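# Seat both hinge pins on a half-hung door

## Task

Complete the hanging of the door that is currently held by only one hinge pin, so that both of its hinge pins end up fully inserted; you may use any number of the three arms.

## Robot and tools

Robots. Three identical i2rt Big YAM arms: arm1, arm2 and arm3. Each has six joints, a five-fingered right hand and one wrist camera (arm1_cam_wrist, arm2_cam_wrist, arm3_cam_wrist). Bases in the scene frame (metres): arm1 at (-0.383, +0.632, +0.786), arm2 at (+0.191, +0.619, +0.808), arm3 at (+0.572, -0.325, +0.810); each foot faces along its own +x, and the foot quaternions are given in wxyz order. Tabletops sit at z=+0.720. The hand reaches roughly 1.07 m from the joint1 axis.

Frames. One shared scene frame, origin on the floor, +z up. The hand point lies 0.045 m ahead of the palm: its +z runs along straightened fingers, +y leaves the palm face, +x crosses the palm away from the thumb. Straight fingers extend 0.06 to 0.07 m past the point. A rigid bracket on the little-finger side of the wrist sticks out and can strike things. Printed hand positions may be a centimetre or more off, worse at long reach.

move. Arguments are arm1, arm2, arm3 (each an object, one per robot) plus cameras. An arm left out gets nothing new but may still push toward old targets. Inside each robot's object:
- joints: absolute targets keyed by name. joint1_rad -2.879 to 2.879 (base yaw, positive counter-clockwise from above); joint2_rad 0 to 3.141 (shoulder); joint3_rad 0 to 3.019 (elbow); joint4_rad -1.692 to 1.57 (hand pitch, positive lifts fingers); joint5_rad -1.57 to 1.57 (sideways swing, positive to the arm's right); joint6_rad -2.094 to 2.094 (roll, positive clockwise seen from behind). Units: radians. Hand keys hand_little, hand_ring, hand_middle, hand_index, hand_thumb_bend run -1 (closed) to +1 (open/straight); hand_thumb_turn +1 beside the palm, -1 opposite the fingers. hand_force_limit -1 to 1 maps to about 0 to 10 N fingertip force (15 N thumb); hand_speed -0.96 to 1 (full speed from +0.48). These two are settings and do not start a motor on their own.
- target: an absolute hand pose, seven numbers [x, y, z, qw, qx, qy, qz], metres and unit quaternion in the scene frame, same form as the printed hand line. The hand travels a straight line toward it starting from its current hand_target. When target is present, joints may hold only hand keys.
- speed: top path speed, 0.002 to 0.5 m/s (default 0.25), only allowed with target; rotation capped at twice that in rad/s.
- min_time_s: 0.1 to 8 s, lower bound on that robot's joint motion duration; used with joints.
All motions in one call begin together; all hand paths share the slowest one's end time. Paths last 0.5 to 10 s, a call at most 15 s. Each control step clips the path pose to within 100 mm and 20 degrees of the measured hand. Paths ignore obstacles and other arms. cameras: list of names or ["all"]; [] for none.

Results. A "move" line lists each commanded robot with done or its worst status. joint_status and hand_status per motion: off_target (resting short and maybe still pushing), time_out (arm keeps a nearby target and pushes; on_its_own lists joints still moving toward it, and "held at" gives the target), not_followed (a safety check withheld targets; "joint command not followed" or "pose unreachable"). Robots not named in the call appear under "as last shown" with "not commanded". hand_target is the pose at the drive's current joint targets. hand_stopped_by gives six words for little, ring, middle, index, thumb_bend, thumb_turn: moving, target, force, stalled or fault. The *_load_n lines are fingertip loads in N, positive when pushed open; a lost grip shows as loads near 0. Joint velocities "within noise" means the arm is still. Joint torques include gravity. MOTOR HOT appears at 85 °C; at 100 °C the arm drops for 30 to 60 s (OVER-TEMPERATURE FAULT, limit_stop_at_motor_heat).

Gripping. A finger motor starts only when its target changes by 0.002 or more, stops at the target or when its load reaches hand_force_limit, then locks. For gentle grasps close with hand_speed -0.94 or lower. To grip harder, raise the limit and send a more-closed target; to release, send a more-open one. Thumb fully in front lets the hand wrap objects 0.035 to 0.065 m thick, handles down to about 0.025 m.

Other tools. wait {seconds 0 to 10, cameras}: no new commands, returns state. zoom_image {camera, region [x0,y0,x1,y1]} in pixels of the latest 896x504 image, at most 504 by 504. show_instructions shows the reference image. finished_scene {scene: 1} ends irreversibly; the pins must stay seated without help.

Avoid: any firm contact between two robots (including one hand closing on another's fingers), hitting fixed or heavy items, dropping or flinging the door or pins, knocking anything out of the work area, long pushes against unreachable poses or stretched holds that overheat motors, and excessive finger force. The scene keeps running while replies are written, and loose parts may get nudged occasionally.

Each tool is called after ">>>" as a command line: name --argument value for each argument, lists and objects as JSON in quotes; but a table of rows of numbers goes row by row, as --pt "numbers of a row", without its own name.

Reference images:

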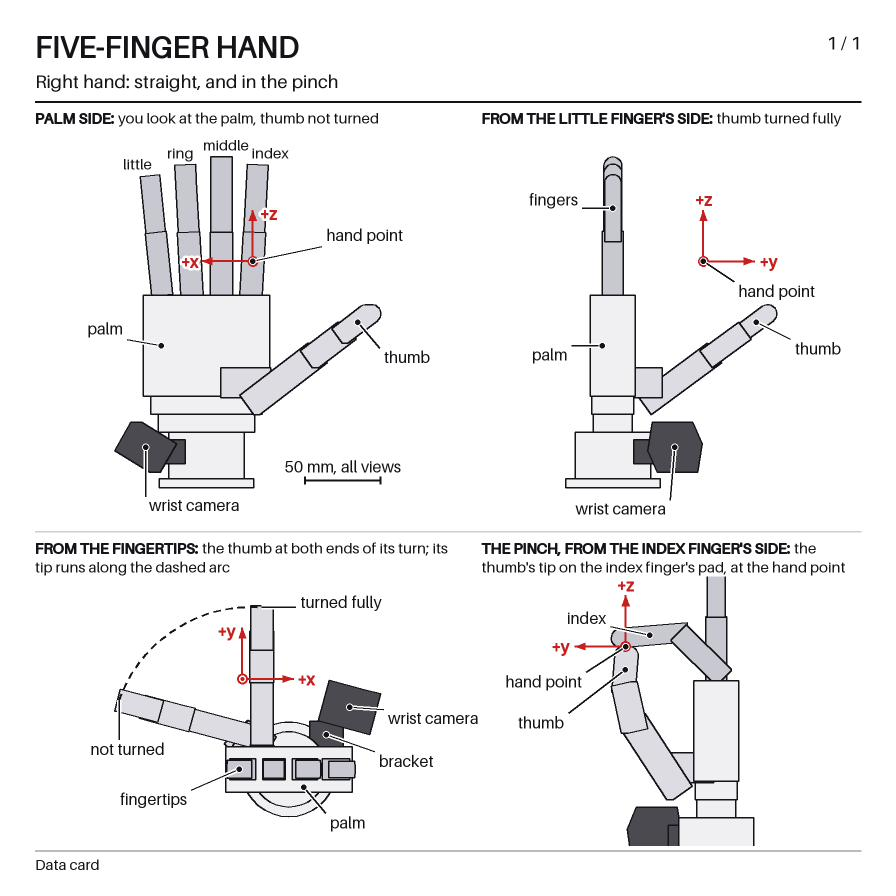

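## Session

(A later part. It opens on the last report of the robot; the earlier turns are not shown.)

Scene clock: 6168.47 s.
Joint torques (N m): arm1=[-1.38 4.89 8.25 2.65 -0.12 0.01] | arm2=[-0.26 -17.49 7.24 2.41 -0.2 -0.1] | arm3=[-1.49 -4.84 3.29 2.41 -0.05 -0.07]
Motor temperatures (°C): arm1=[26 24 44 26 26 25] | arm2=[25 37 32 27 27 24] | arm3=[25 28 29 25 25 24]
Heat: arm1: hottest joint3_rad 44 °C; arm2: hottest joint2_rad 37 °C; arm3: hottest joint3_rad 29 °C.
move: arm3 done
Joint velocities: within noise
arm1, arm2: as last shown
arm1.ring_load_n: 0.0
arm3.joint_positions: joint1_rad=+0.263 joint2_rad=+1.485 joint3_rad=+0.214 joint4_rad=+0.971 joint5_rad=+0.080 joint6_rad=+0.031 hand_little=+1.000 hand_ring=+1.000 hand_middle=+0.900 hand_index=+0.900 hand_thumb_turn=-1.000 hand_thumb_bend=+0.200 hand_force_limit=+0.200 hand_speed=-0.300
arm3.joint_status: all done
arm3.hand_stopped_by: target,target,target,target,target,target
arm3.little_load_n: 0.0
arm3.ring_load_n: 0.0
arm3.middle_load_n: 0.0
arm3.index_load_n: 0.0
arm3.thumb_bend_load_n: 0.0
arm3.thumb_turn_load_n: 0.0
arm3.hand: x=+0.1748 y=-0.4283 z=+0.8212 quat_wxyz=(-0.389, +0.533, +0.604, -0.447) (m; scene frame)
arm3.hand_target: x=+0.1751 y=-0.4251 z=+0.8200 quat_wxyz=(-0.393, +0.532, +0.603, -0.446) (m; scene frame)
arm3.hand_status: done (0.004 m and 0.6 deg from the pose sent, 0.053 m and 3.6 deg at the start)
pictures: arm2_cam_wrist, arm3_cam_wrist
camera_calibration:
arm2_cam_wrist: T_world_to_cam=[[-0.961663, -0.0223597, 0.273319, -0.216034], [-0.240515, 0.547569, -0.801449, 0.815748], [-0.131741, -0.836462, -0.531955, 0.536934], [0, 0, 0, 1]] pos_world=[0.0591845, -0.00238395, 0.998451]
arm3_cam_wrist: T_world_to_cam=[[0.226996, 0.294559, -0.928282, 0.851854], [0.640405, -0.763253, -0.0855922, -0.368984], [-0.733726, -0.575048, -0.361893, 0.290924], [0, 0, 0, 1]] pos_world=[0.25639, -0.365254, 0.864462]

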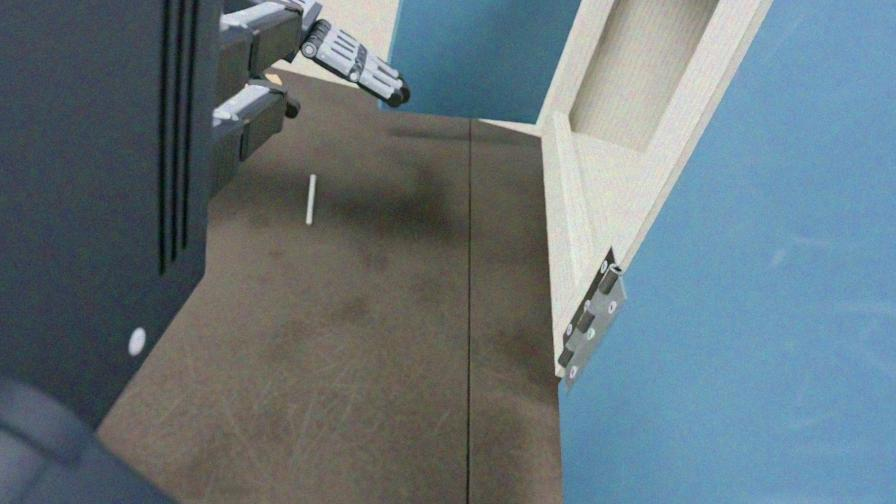

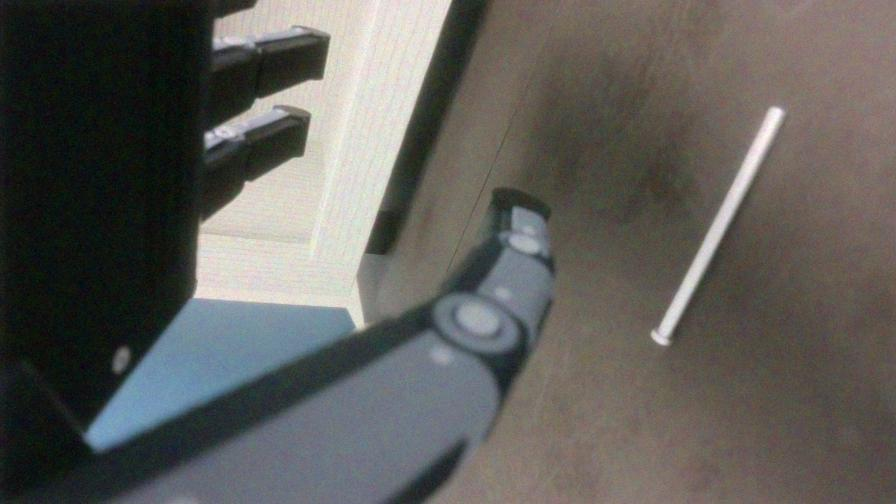

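>>> move --arm3 '{"joints": {"hand_thumb_turn": -0.82, "hand_thumb_bend": 0.2, "hand_index": -0.1}}' --cameras '[]'

>>> move --arm3 '{"joints": {"hand_index": -0.5, "hand_force_limit": -0.7, "hand_speed": -0.94}}' --cameras '["arm3_cam_wrist", "arm2_cam_wrist"]'

>>> zoom_image --camera "arm3_cam_wrist" --region '[350, 80, 650, 330]'

Scene clock: 6195.80 s.
Joint torques (N m): arm1=[-1.44 4.89 8.25 2.65 -0.12 0.01] | arm2=[-0.26 -17.49 7.24 2.41 -0.2 -0.09] | arm3=[-1.49 -4.84 3.3 2.4 -0.05 -0.06]
Motor temperatures (°C): arm1=[26 24 44 26 26 25] | arm2=[25 37 32 27 27 24] | arm3=[25 28 28 26 25 24]
Heat: arm1: hottest joint3_rad 44 °C; arm2: hottest joint2_rad 37 °C; arm3: hottest joint2_rad 28 °C.
move: arm3 done
Joint velocities: within noise
arm1, arm2: as last shown
arm1.index_load_n: -0.5
arm3.joint_positions: joint1_rad=+0.263 joint2_rad=+1.485 joint3_rad=+0.214 joint4_rad=+0.971 joint5_rad=+0.080 joint6_rad=+0.029 hand_little=+1.000 hand_ring=+1.000 hand_middle=+0.900 hand_index=-0.100 hand_thumb_turn=-0.820 hand_thumb_bend=+0.200 hand_force_limit=+0.200 hand_speed=-0.300
arm3.joint_status: all done
arm3.hand_stopped_by: target,target,target,target,target,target
arm3.little_load_n: 0.0
arm3.ring_load_n: 0.0
arm3.middle_load_n: 0.0
arm3.index_load_n: 0.0
arm3.thumb_bend_load_n: 0.0
arm3.thumb_turn_load_n: 0.0
arm3.hand: x=+0.1748 y=-0.4283 z=+0.8212 quat_wxyz=(-0.389, +0.533, +0.604, -0.447) (m; scene frame)
arm3.hand_target: x=+0.1751 y=-0.4251 z=+0.8200 quat_wxyz=(-0.393, +0.532, +0.603, -0.446) (m; scene frame)
arm3.hand_status: not commanded
pictures: none
No camera images: "cameras" was empty.

Scene clock: 6197.57 s.
Joint torques (N m): arm1=[-1.38 4.89 8.25 2.63 -0.12 0.01] | arm2=[-0.21 -17.49 7.24 2.4 -0.2 -0.09] | arm3=[-1.49 -4.84 3.29 2.4 -0.05 -0.06]
Motor temperatures (°C): arm1=[26 24 44 26 26 25] | arm2=[25 37 32 27 27 24] | arm3=[25 28 28 26 25 24]
Heat: arm1: hottest joint3_rad 44 °C; arm2: hottest joint2_rad 37 °C; arm3: hottest joint2_rad 28 °C.
move: arm3 off_target
Joint velocities: within noise
arm1, arm2: as last shown
arm1.index_load_n: 0.0
arm3.joint_positions: joint1_rad=+0.263 joint2_rad=+1.485 joint3_rad=+0.214 joint4_rad=+0.971 joint5_rad=+0.080 joint6_rad=+0.029 hand_little=+1.000 hand_ring=+1.000 hand_middle=+0.900 hand_index=-0.268 hand_thumb_turn=-0.820 hand_thumb_bend=+0.200 hand_force_limit=-0.700 hand_speed=-0.940
arm3.joint_status: hand_index off_target (ended at -0.268, target -0.500); the others done
arm3.hand_stopped_by: target,target,target,force,target,target
arm3.little_load_n: 0.0
arm3.ring_load_n: 0.0
arm3.middle_load_n: -0.5
arm3.index_load_n: 2.0
arm3.thumb_bend_load_n: 0.5
arm3.thumb_turn_load_n: 0.0
arm3.hand: x=+0.1748 y=-0.4283 z=+0.8212 quat_wxyz=(-0.389, +0.533, +0.604, -0.447) (m; scene frame)
arm3.hand_target: x=+0.1751 y=-0.4251 z=+0.8200 quat_wxyz=(-0.393, +0.532, +0.603, -0.446) (m; scene frame)
arm3.hand_status: not commanded
pictures: arm2_cam_wrist, arm3_cam_wrist
camera_calibration:
arm2_cam_wrist: T_world_to_cam=[[-0.961663, -0.0223597, 0.273319, -0.216034], [-0.240515, 0.547569, -0.801449, 0.815748], [-0.131741, -0.836462, -0.531955, 0.536934], [0, 0, 0, 1]] pos_world=[0.0591845, -0.00238395, 0.998451]
arm3_cam_wrist: T_world_to_cam=[[0.226763, 0.295631, -0.927998, 0.852121], [0.640606, -0.762979, -0.086525, -0.368045], [-0.733623, -0.57486, -0.362398, 0.291496], [0, 0, 0, 1]] pos_world=[0.256391, -0.365155, 0.86456]

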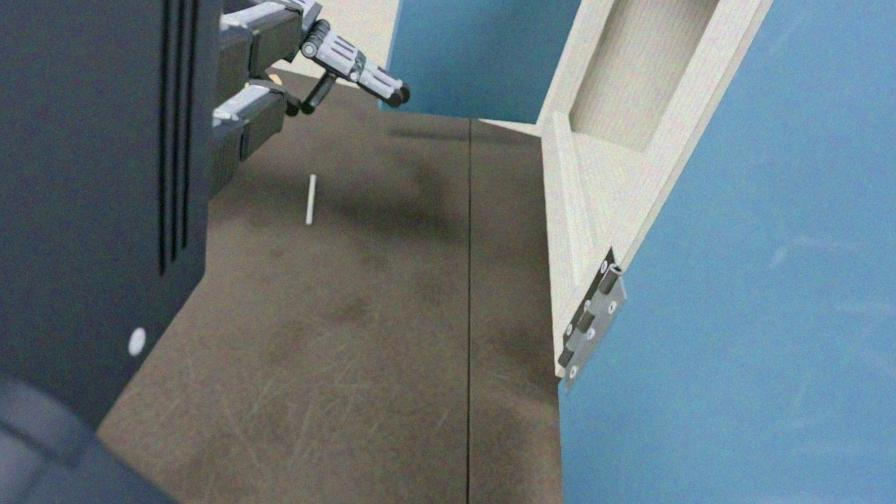

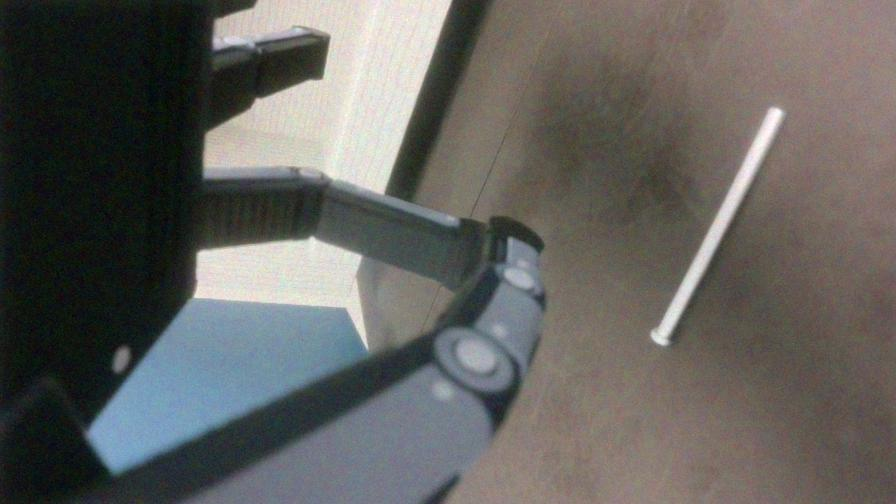

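Scaled by 1.680.

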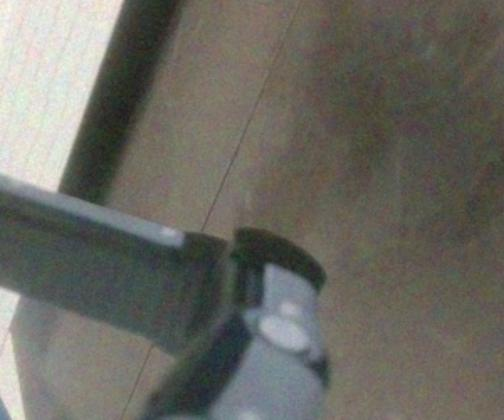

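>>> move --arm3 '{"joints": {"hand_index": 0.1, "hand_speed": -0.6}}' --cameras '["arm2_cam_wrist", "arm3_cam_wrist"]'

Scene clock: 6255.77 s.
Joint torques (N m): arm1=[-1.49 4.84 8.27 2.65 -0.12 0.01] | arm2=[-0.32 -17.55 7.25 2.4 -0.2 -0.09] | arm3=[-1.49 -4.78 3.29 2.4 -0.05 -0.06]
Motor temperatures (°C): arm1=[26 24 44 26 26 25] | arm2=[25 37 32 27 27 24] | arm3=[25 27 28 26 25 24]
Heat: arm1: hottest joint3_rad 44 °C; arm2: hottest joint2_rad 37 °C; arm3: hottest joint3_rad 28 °C.
move: arm3 done
Joint velocities: within noise
arm1, arm2: as last shown
arm2.ring_load_n: -0.5
arm3.joint_positions: joint1_rad=+0.263 joint2_rad=+1.485 joint3_rad=+0.214 joint4_rad=+0.971 joint5_rad=+0.080 joint6_rad=+0.029 hand_little=+1.000 hand_ring=+1.000 hand_middle=+0.900 hand_index=+0.100 hand_thumb_turn=-0.820 hand_thumb_bend=+0.200 hand_force_limit=-0.700 hand_speed=-0.600
arm3.joint_status: all done
arm3.hand_stopped_by: target,target,target,target,target,target
arm3.little_load_n: -0.5
arm3.ring_load_n: 0.0
arm3.middle_load_n: 0.0
arm3.index_load_n: 0.0
arm3.thumb_bend_load_n: 0.0
arm3.thumb_turn_load_n: -0.5
arm3.hand: x=+0.1748 y=-0.4283 z=+0.8212 quat_wxyz=(-0.389, +0.533, +0.604, -0.447) (m; scene frame)
arm3.hand_target: x=+0.1751 y=-0.4251 z=+0.8200 quat_wxyz=(-0.393, +0.532, +0.603, -0.446) (m; scene frame)
arm3.hand_status: not commanded
pictures: arm2_cam_wrist, arm3_cam_wrist
camera_calibration:
arm2_cam_wrist: T_world_to_cam=[[-0.961663, -0.0223597, 0.273319, -0.216034], [-0.240515, 0.547569, -0.801449, 0.815748], [-0.131741, -0.836462, -0.531955, 0.536934], [0, 0, 0, 1]] pos_world=[0.0591845, -0.00238395, 0.998451]
arm3_cam_wrist: T_world_to_cam=[[0.226763, 0.295631, -0.927998, 0.852121], [0.640606, -0.762979, -0.086525, -0.368045], [-0.733623, -0.57486, -0.362398, 0.291496], [0, 0, 0, 1]] pos_world=[0.256391, -0.365155, 0.86456]

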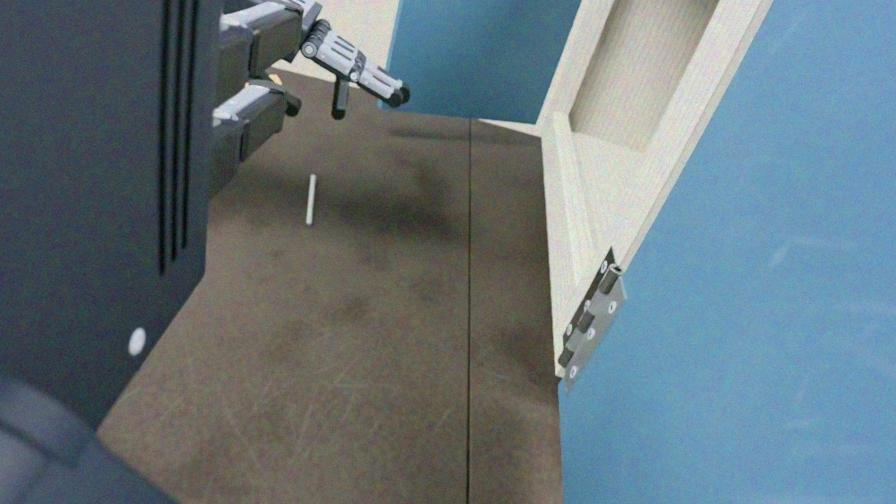

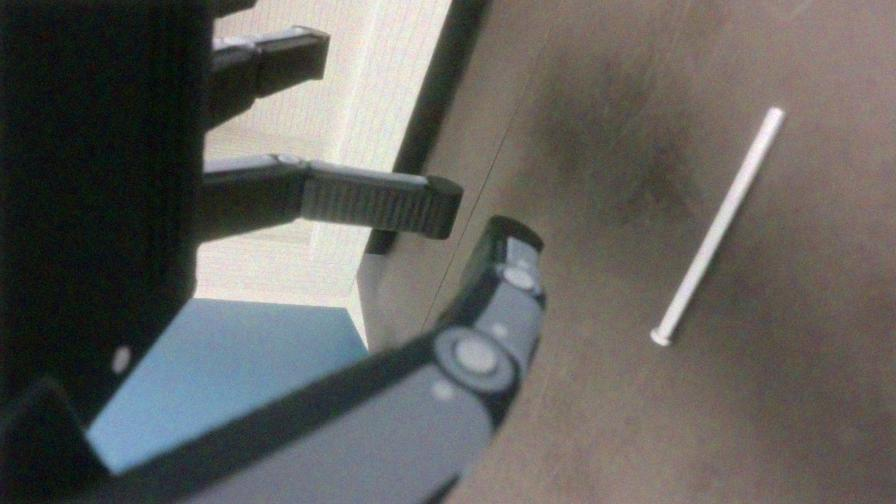

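>>> move --arm3 '{"target": [0.1656, -0.4715, 0.775, 0.3938, -0.4995, -0.6059, 0.4777], "speed": 0.1, "joints": {"hand_thumb_bend": 0.22}}' --cameras '["arm2_cam_wrist", "arm3_cam_wrist"]'

>>> zoom_image --camera "arm3_cam_wrist" --region '[380, 150, 700, 330]'

>>> zoom_image --camera "arm2_cam_wrist" --region '[250, 110, 410, 250]'

Scene clock: 6636.13 s.
Joint torques (N m): arm1=[-1.44 4.89 8.24 2.63 -0.12 0] | arm2=[-0.26 -17.49 7.25 2.41 -0.21 -0.09] | arm3=[-0.32 -6.95 1.95 2.41 0.11 0.04]
Motor temperatures (°C): arm1=[26 24 44 26 26 25] | arm2=[25 37 32 27 27 24] | arm3=[25 27 28 26 25 24]
Heat: arm1: hottest joint3_rad 44 °C; arm2: hottest joint2_rad 37 °C; arm3: hottest joint3_rad 28 °C.
move: arm3 done
Joint velocities: within noise
arm1, arm2: as last shown
arm2.ring_load_n: 0.0
arm3.joint_positions: joint1_rad=+0.375 joint2_rad=+1.884 joint3_rad=+0.250 joint4_rad=+1.377 joint5_rad=+0.136 joint6_rad=+0.029 hand_little=+1.000 hand_ring=+1.000 hand_middle=+0.900 hand_index=+0.100 hand_thumb_turn=-0.820 hand_thumb_bend=+0.220 hand_force_limit=-0.700 hand_speed=-0.600
arm3.joint_status: all done
arm3.hand_stopped_by: target,target,target,target,target,target
arm3.little_load_n: 0.0
arm3.ring_load_n: 0.0
arm3.middle_load_n: 0.0
arm3.index_load_n: 0.0
arm3.thumb_bend_load_n: 0.0
arm3.thumb_turn_load_n: 0.0
arm3.hand: x=+0.1706 y=-0.4667 z=+0.7715 quat_wxyz=(-0.391, +0.504, +0.611, -0.469) (m; scene frame)
arm3.hand_target: x=+0.1657 y=-0.4715 z=+0.7751 quat_wxyz=(-0.394, +0.500, +0.606, -0.478) (m; scene frame)
arm3.hand_status: done (0.008 m and 1.3 deg from the pose sent, 0.064 m and 5.3 deg at the start)
pictures: arm2_cam_wrist, arm3_cam_wrist
camera_calibration:
arm2_cam_wrist: T_world_to_cam=[[-0.961663, -0.0223597, 0.273319, -0.216034], [-0.240515, 0.547569, -0.801449, 0.815748], [-0.131741, -0.836462, -0.531955, 0.536934], [0, 0, 0, 1]] pos_world=[0.0591845, -0.00238395, 0.998451]
arm3_cam_wrist: T_world_to_cam=[[0.166298, 0.309871, -0.936122, 0.84157], [0.678847, -0.724534, -0.119238, -0.362323], [-0.715201, -0.615654, -0.330843, 0.201774], [0, 0, 0, 1]] pos_world=[0.25032, -0.39907, 0.811365]

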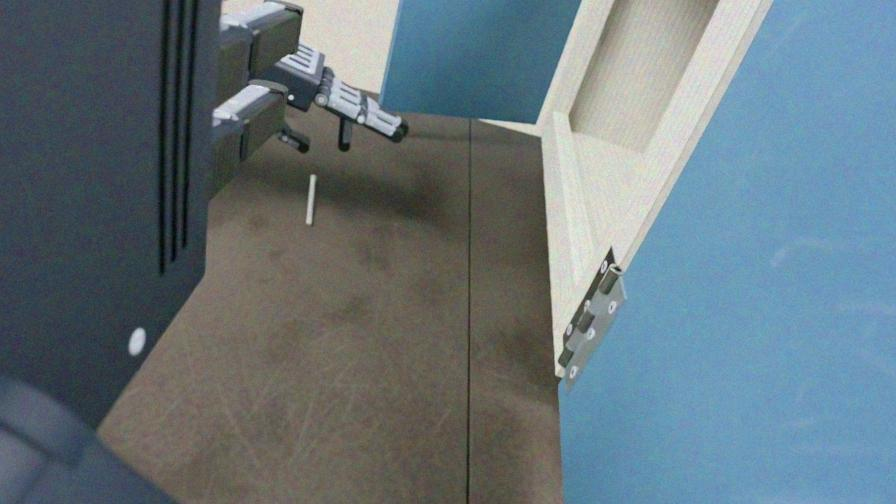

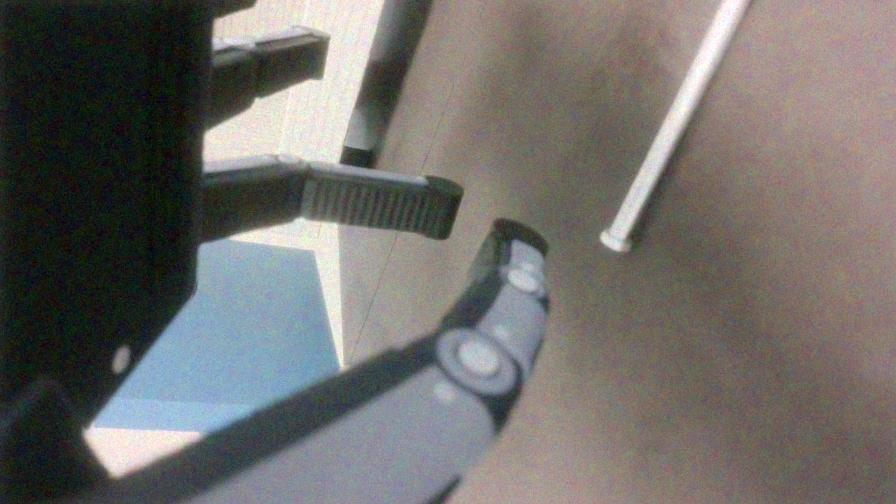

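Scaled by 1.575.

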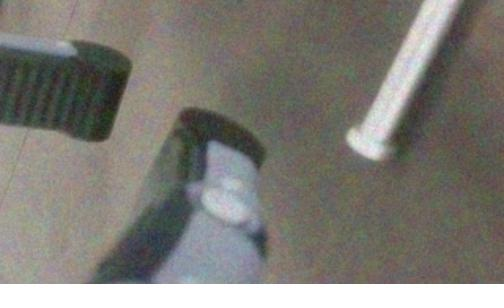

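Scaled by 3.150.

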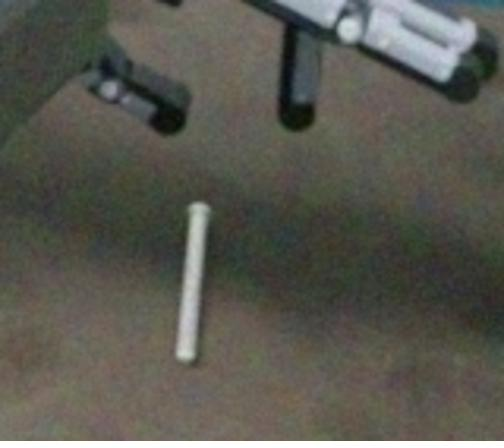

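>>> wait --seconds 0.1 --cameras '["arm2_cam_wrist", "arm3_cam_wrist"]'

>>> zoom_image --camera "arm3_cam_wrist" --region '[560, 180, 680, 300]'

Scene clock: 6651.33 s.
Joint torques (N m): arm1=[-1.44 4.84 8.27 2.67 -0.13 0.01] | arm2=[-0.15 -17.61 7.24 2.4 -0.2 -0.1] | arm3=[-0.32 -7 1.95 2.41 0.11 0.04]
Motor temperatures (°C): arm1=[26 24 44 26 26 25] | arm2=[25 37 32 27 27 24] | arm3=[25 27 28 26 25 24]
Heat: arm1: hottest joint3_rad 44 °C; arm2: hottest joint2_rad 37 °C; arm3: hottest joint3_rad 28 °C.
Joint velocities: within noise
arm1.joint_positions: joint1_rad=+0.341 joint2_rad=+0.633 joint3_rad=+1.483 joint4_rad=-1.120 joint5_rad=+0.125 joint6_rad=-1.102 hand_little=+1.000 hand_ring=+1.000 hand_middle=+1.000 hand_index=+1.000 hand_thumb_turn=+1.000 hand_thumb_bend=+1.000 hand_force_limit=+0.000 hand_speed=-0.800
arm1.joint_status: not commanded
arm1.hand_stopped_by: target,target,target,target,target,target
arm1.little_load_n: 0.0
arm1.ring_load_n: 0.0
arm1.middle_load_n: 0.0
arm1.index_load_n: 0.0
arm1.thumb_bend_load_n: 0.0
arm1.thumb_turn_load_n: 0.0
arm1.hand: x=-0.3319 y=+0.3842 z=+1.3607 quat_wxyz=(+0.238, +0.532, -0.590, +0.559) (m; scene frame)
arm1.hand_target: x=-0.3302 y=+0.3853 z=+1.3736 quat_wxyz=(+0.239, +0.526, -0.580, +0.574) (m; scene frame)
arm1.hand_status: not commanded
arm2.joint_positions: joint1_rad=-0.024 joint2_rad=+1.893 joint3_rad=+1.036 joint4_rad=+0.825 joint5_rad=-0.165 joint6_rad=-1.574 hand_little=+1.000 hand_ring=+1.000 hand_middle=+1.000 hand_index=+1.000 hand_thumb_turn=+1.000 hand_thumb_bend=+1.000 hand_force_limit=+0.000 hand_speed=+0.300
arm2.joint_status: not commanded
arm2.hand_stopped_by: target,target,target,target,target,target
arm2.little_load_n: 0.0
arm2.ring_load_n: 0.0
arm2.middle_load_n: 0.0
arm2.index_load_n: 0.0
arm2.thumb_bend_load_n: -0.5
arm2.thumb_turn_load_n: 0.0
arm2.hand: x=+0.0450 y=-0.0990 z=+0.9407 quat_wxyz=(+0.485, +0.507, -0.512, +0.495) (m; scene frame)
arm2.hand_target: x=+0.0401 y=-0.0998 z=+0.9599 quat_wxyz=(+0.500, +0.500, -0.500, +0.500) (m; scene frame)
arm2.hand_status: not commanded
arm3.joint_positions: joint1_rad=+0.375 joint2_rad=+1.884 joint3_rad=+0.250 joint4_rad=+1.377 joint5_rad=+0.136 joint6_rad=+0.029 hand_little=+1.000 hand_ring=+1.000 hand_middle=+0.900 hand_index=+0.100 hand_thumb_turn=-0.820 hand_thumb_bend=+0.220 hand_force_limit=-0.700 hand_speed=-0.600
arm3.joint_status: all done
arm3.hand_stopped_by: target,target,target,target,target,target
arm3.little_load_n: 0.0
arm3.ring_load_n: 0.0
arm3.middle_load_n: 0.0
arm3.index_load_n: 0.0
arm3.thumb_bend_load_n: 0.0
arm3.thumb_turn_load_n: 0.0
arm3.hand: x=+0.1706 y=-0.4667 z=+0.7715 quat_wxyz=(-0.391, +0.504, +0.611, -0.469) (m; scene frame)
arm3.hand_target: x=+0.1657 y=-0.4715 z=+0.7751 quat_wxyz=(-0.394, +0.500, +0.606, -0.478) (m; scene frame)
arm3.hand_status: done (0.008 m and 1.3 deg from the pose sent, 0.064 m and 5.3 deg at the start)
wait: 0.10 s; at rest from the start
pictures: arm2_cam_wrist, arm3_cam_wrist
camera_calibration:
arm2_cam_wrist: T_world_to_cam=[[-0.961663, -0.0223597, 0.273319, -0.216034], [-0.240515, 0.547569, -0.801449, 0.815748], [-0.131741, -0.836462, -0.531955, 0.536934], [0, 0, 0, 1]] pos_world=[0.0591845, -0.00238395, 0.998451]
arm3_cam_wrist: T_world_to_cam=[[0.166298, 0.309871, -0.936122, 0.84157], [0.678847, -0.724534, -0.119238, -0.362323], [-0.715201, -0.615654, -0.330843, 0.201774], [0, 0, 0, 1]] pos_world=[0.25032, -0.39907, 0.811365]

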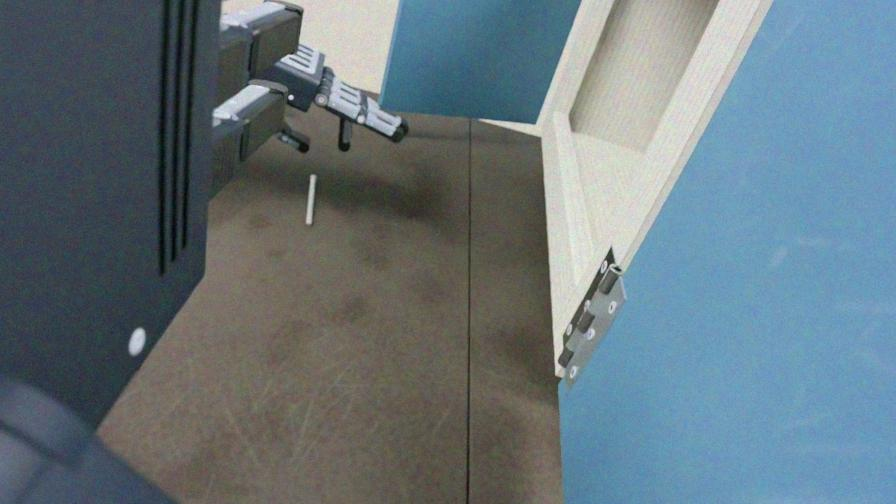

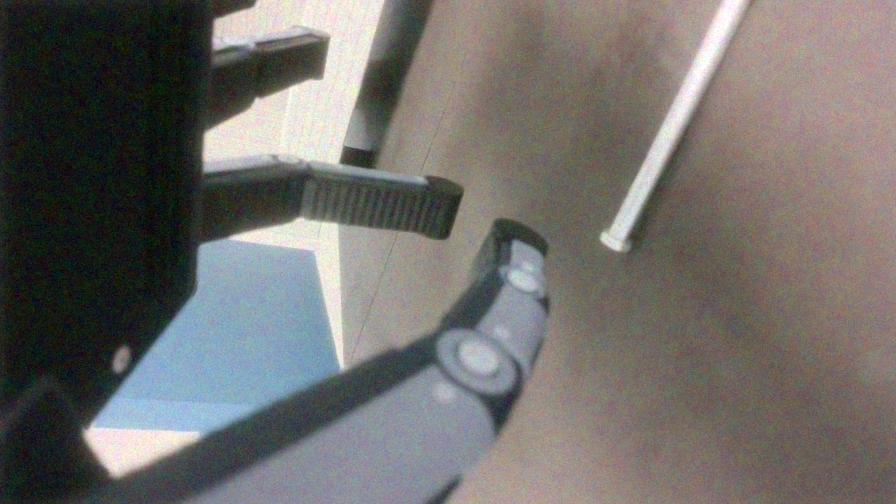

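Scaled by 4.200.

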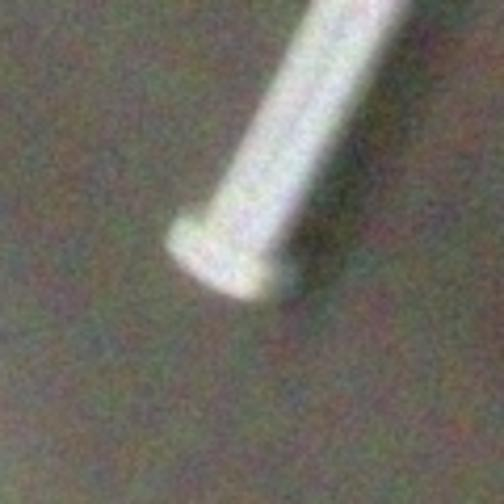

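>>> move --arm3 '{"target": [0.1615, -0.4705, 0.754, 0.3938, -0.4995, -0.6059, 0.4777], "speed": 0.05}' --cameras '["arm2_cam_wrist", "arm3_cam_wrist"]'

>>> zoom_image --camera "arm3_cam_wrist" --region '[400, 150, 640, 330]'

>>> zoom_image --camera "arm2_cam_wrist" --region '[270, 120, 390, 240]'

Scene clock: 6682.43 s.
Joint torques (N m): arm1=[-1.49 4.89 8.27 2.66 -0.12 0.01] | arm2=[-0.21 -17.49 7.25 2.4 -0.2 -0.09] | arm3=[-1.03 -7.24 1.17 2.41 -0.05 0.02]
Motor temperatures (°C): arm1=[26 24 44 26 26 25] | arm2=[25 37 32 27 27 24] | arm3=[25 27 27 26 25 24]
Heat: arm1: hottest joint3_rad 44 °C; arm2: hottest joint2_rad 37 °C; arm3: hottest joint2_rad 27 °C.
move: arm3 done
Joint velocities: within noise
arm1, arm2: as last shown
arm2.thumb_bend_load_n: 0.0
arm3.joint_positions: joint1_rad=+0.375 joint2_rad=+2.002 joint3_rad=+0.279 joint4_rad=+1.473 joint5_rad=+0.132 joint6_rad=+0.029 hand_little=+1.000 hand_ring=+1.000 hand_middle=+0.900 hand_index=+0.100 hand_thumb_turn=-0.820 hand_thumb_bend=+0.220 hand_force_limit=-0.700 hand_speed=-0.600
arm3.joint_status: not commanded
arm3.hand_stopped_by: target,target,target,target,target,target
arm3.little_load_n: 0.0
arm3.ring_load_n: 0.0
arm3.middle_load_n: 0.0
arm3.index_load_n: 0.0
arm3.thumb_bend_load_n: 0.0
arm3.thumb_turn_load_n: 0.0
arm3.hand: x=+0.1656 y=-0.4693 z=+0.7531 quat_wxyz=(-0.391, +0.502, +0.610, -0.472) (m; scene frame)
arm3.hand_target: x=+0.1616 y=-0.4704 z=+0.7541 quat_wxyz=(-0.394, +0.500, +0.606, -0.478) (m; scene frame)
arm3.hand_status: done (0.004 m and 0.9 deg from the pose sent, 0.020 m and 1.3 deg at the start)
pictures: arm2_cam_wrist, arm3_cam_wrist
camera_calibration:
arm2_cam_wrist: T_world_to_cam=[[-0.961663, -0.0223597, 0.273319, -0.216034], [-0.240515, 0.547569, -0.801449, 0.815748], [-0.131741, -0.836462, -0.531955, 0.536934], [0, 0, 0, 1]] pos_world=[0.0591845, -0.00238395, 0.998451]
arm3_cam_wrist: T_world_to_cam=[[0.159662, 0.307641, -0.938011, 0.827453], [0.68105, -0.722181, -0.120932, -0.360993], [-0.714618, -0.619525, -0.324824, 0.183998], [0, 0, 0, 1]] pos_world=[0.24523, -0.40127, 0.792272]

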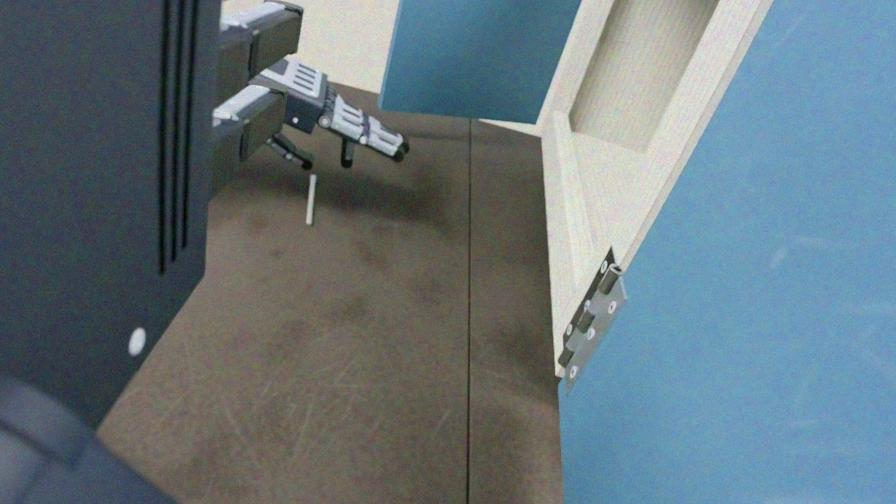

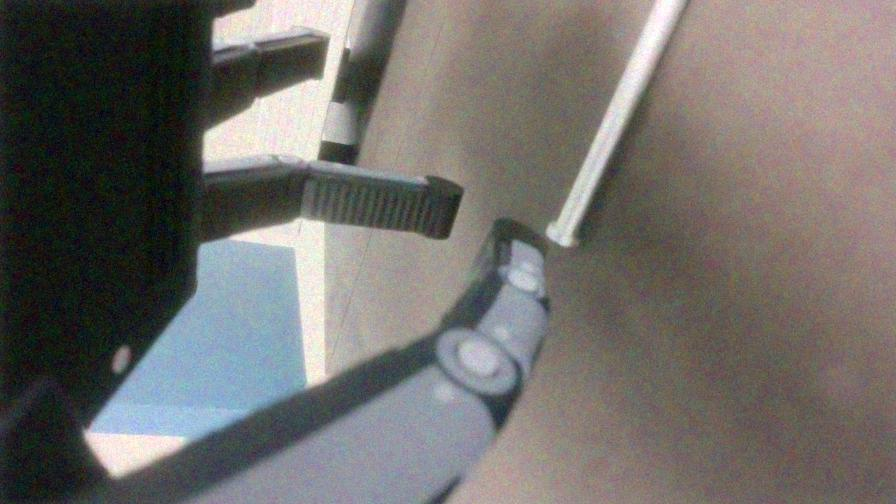

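Scaled by 2.100.

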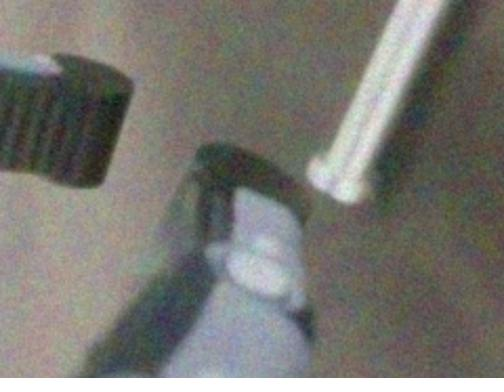

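Scaled by 4.200.

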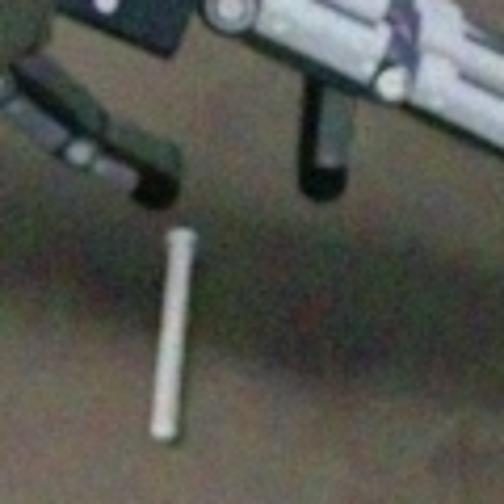

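>>> move --arm3 '{"target": [0.1612, -0.466, 0.7435, 0.3938, -0.4995, -0.6059, 0.4777], "speed": 0.04}' --cameras '["arm2_cam_wrist", "arm3_cam_wrist"]'

>>> zoom_image --camera "arm3_cam_wrist" --region '[420, 160, 600, 295]'

>>> zoom_image --camera "arm2_cam_wrist" --region '[280, 130, 380, 230]'

Scene clock: 6703.33 s.
Joint torques (N m): arm1=[-1.44 4.84 8.27 2.66 -0.12 0.01] | arm2=[-0.21 -17.55 7.24 2.41 -0.2 -0.09] | arm3=[-1.73 -7.3 0.7 2.41 -0.06 -0.03]
Motor temperatures (°C): arm1=[26 24 44 26 26 25] | arm2=[25 37 32 27 27 24] | arm3=[25 27 27 26 25 24]
Heat: arm1: hottest joint3_rad 44 °C; arm2: hottest joint2_rad 37 °C; arm3: hottest joint2_rad 27 °C.
move: arm3 done
Joint velocities: within noise
arm1, arm2: as last shown
arm3.joint_positions: joint1_rad=+0.368 joint2_rad=+2.060 joint3_rad=+0.289 joint4_rad=+1.525 joint5_rad=+0.116 joint6_rad=+0.029 hand_little=+1.000 hand_ring=+1.000 hand_middle=+0.900 hand_index=+0.100 hand_thumb_turn=-0.820 hand_thumb_bend=+0.220 hand_force_limit=-0.700 hand_speed=-0.600
arm3.joint_status: not commanded
arm3.hand_stopped_by: target,target,target,target,target,target
arm3.little_load_n: 0.0
arm3.ring_load_n: 0.0
arm3.middle_load_n: -0.5
arm3.index_load_n: 0.0
arm3.thumb_bend_load_n: 0.0
arm3.thumb_turn_load_n: 0.0
arm3.hand: x=+0.1651 y=-0.4694 z=+0.7441 quat_wxyz=(-0.388, +0.500, +0.610, -0.476) (m; scene frame)
arm3.hand_target: x=+0.1613 y=-0.4660 z=+0.7435 quat_wxyz=(-0.394, +0.500, +0.606, -0.477) (m; scene frame)
arm3.hand_status: done (0.005 m and 0.8 deg from the pose sent, 0.011 m and 0.9 deg at the start)
pictures: arm2_cam_wrist, arm3_cam_wrist
camera_calibration:
arm2_cam_wrist: T_world_to_cam=[[-0.961663, -0.0223597, 0.273319, -0.216034], [-0.240515, 0.547569, -0.801449, 0.815748], [-0.131741, -0.836462, -0.531955, 0.536934], [0, 0, 0, 1]] pos_world=[0.0591845, -0.00238395, 0.998451]
arm3_cam_wrist: T_world_to_cam=[[0.154211, 0.303936, -0.940129, 0.819858], [0.68666, -0.717138, -0.11921, -0.361671], [-0.710434, -0.627165, -0.319291, 0.172336], [0, 0, 0, 1]] pos_world=[0.244347, -0.400468, 0.782683]

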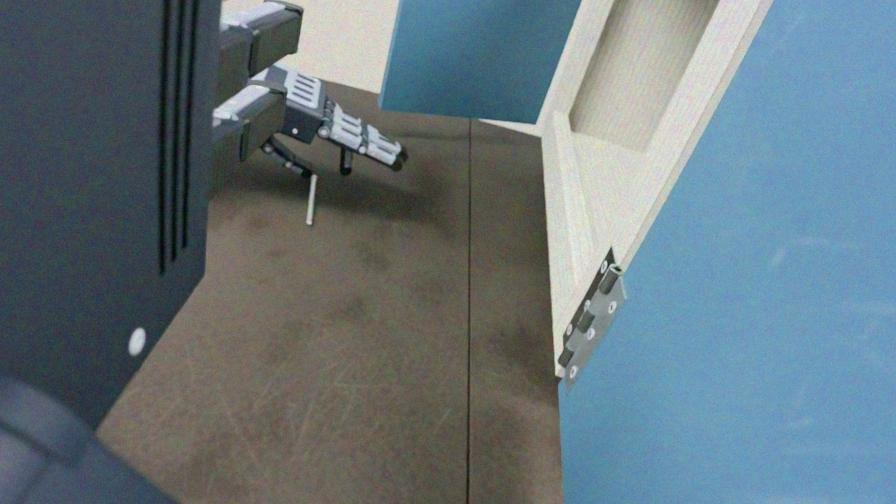

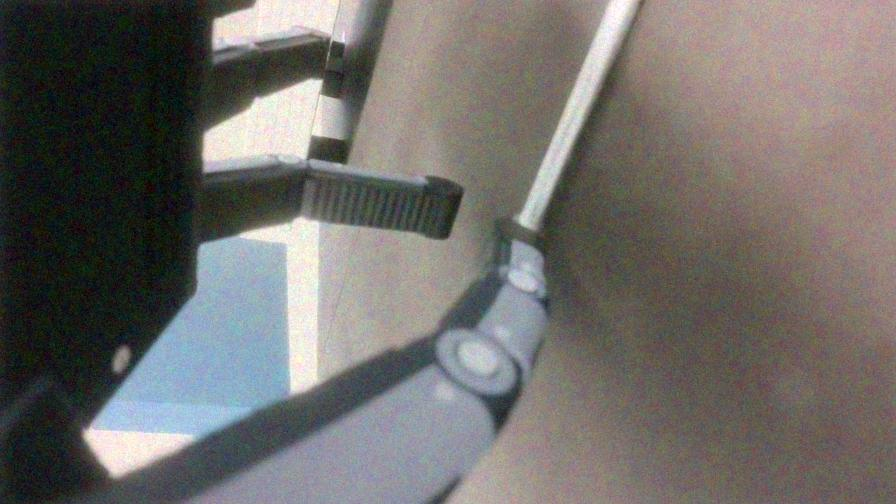

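Scaled by 2.800.

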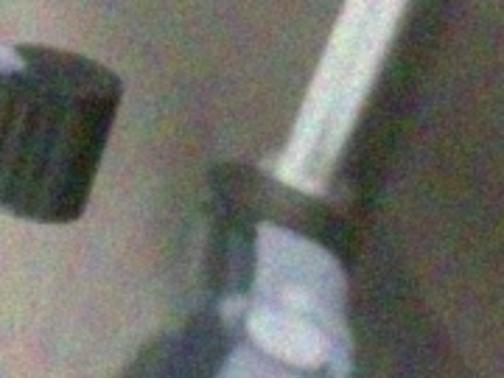

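Scaled by 5.040.

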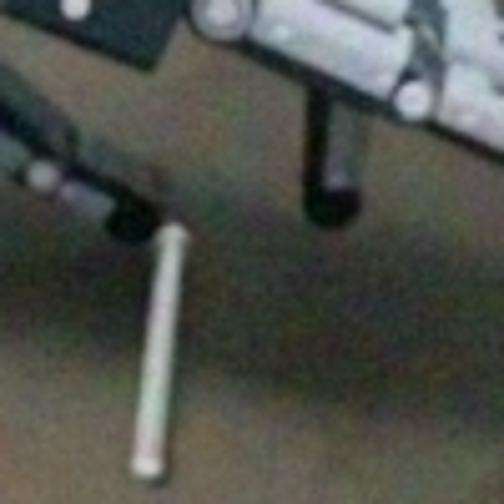

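>>> move --arm3 '{"target": [0.1617, -0.4612, 0.7435, 0.3938, -0.4995, -0.6059, 0.4777], "speed": 0.04}' --cameras '["arm2_cam_wrist", "arm3_cam_wrist"]'

>>> zoom_image --camera "arm3_cam_wrist" --region '[420, 160, 600, 295]'

>>> zoom_image --camera "arm2_cam_wrist" --region '[280, 130, 380, 230]'

Scene clock: 6723.37 s.
Joint torques (N m): arm1=[-1.38 4.84 8.25 2.66 -0.12 0.01] | arm2=[-0.21 -17.49 7.24 2.41 -0.2 -0.09] | arm3=[-1.67 -7.18 0.36 2.43 -0.06 -0.07]
Motor temperatures (°C): arm1=[26 24 44 26 26 25] | arm2=[25 37 32 27 27 24] | arm3=[25 27 27 26 25 24]
Heat: arm1: hottest joint3_rad 44 °C; arm2: hottest joint2_rad 37 °C; arm3: hottest joint2_rad 27 °C.
move: arm3 done
Joint velocities: within noise
arm1, arm2: as last shown
arm3.joint_positions: joint1_rad=+0.350 joint2_rad=+2.060 joint3_rad=+0.289 joint4_rad=+1.532 joint5_rad=+0.099 joint6_rad=+0.029 hand_little=+1.000 hand_ring=+1.000 hand_middle=+0.900 hand_index=+0.100 hand_thumb_turn=-0.820 hand_thumb_bend=+0.220 hand_force_limit=-0.700 hand_speed=-0.600
arm3.joint_status: not commanded
arm3.hand_stopped_by: target,target,target,target,target,target
arm3.little_load_n: 0.0
arm3.ring_load_n: 0.0
arm3.middle_load_n: 0.0
arm3.index_load_n: 0.0
arm3.thumb_bend_load_n: 0.0
arm3.thumb_turn_load_n: 0.0
arm3.hand: x=+0.1630 y=-0.4656 z=+0.7460 quat_wxyz=(-0.389, +0.500, +0.607, -0.479) (m; scene frame)
arm3.hand_target: x=+0.1617 y=-0.4612 z=+0.7436 quat_wxyz=(-0.394, +0.500, +0.606, -0.477) (m; scene frame)
arm3.hand_status: done (0.005 m and 0.6 deg from the pose sent, 0.009 m and 0.8 deg at the start)
pictures: arm2_cam_wrist, arm3_cam_wrist
camera_calibration:
arm2_cam_wrist: T_world_to_cam=[[-0.961663, -0.0223597, 0.273319, -0.216034], [-0.240515, 0.547569, -0.801449, 0.815748], [-0.131741, -0.836462, -0.531955, 0.536934], [0, 0, 0, 1]] pos_world=[0.0591845, -0.00238395, 0.998451]
arm3_cam_wrist: T_world_to_cam=[[0.149234, 0.298108, -0.942794, 0.820901], [0.685066, -0.718725, -0.11882, -0.357996], [-0.713031, -0.628145, -0.311482, 0.167879], [0, 0, 0, 1]] pos_world=[0.242447, -0.396565, 0.783695]

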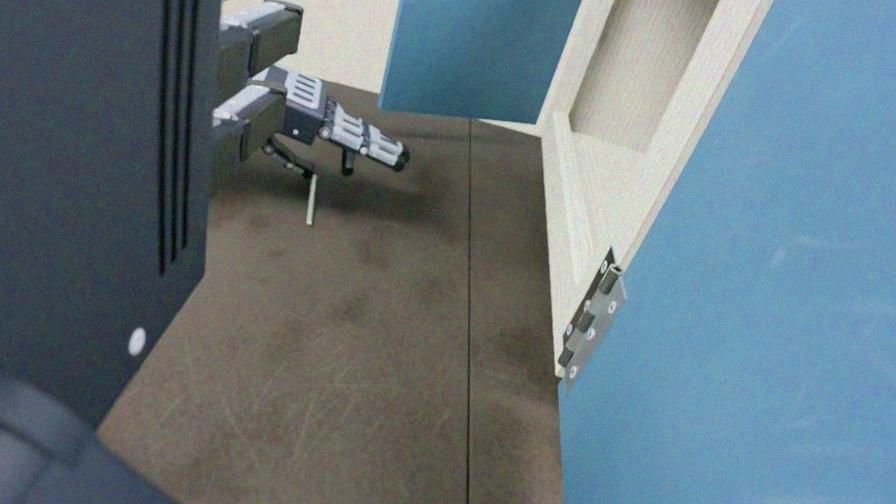

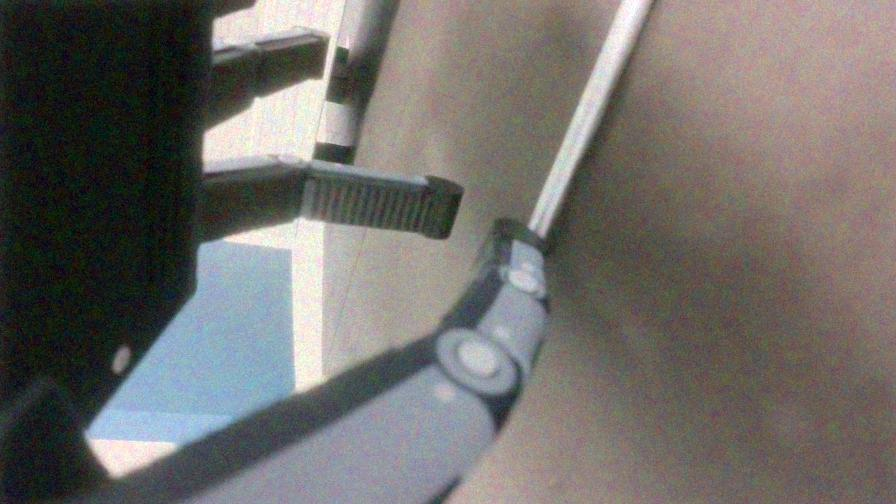

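Scaled by 2.800.

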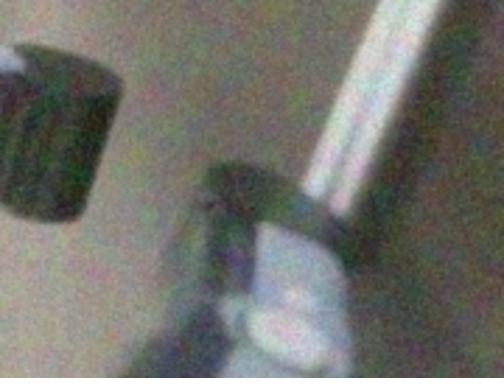

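Scaled by 5.040.

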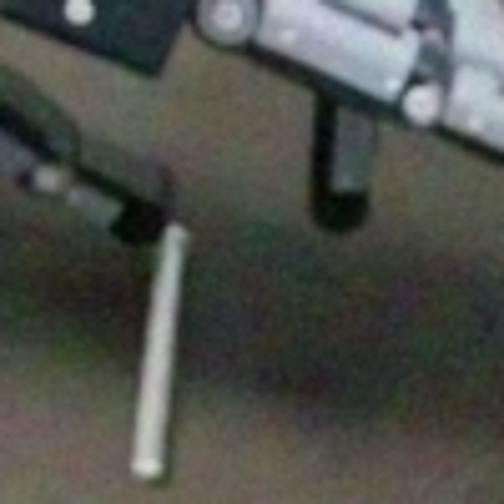

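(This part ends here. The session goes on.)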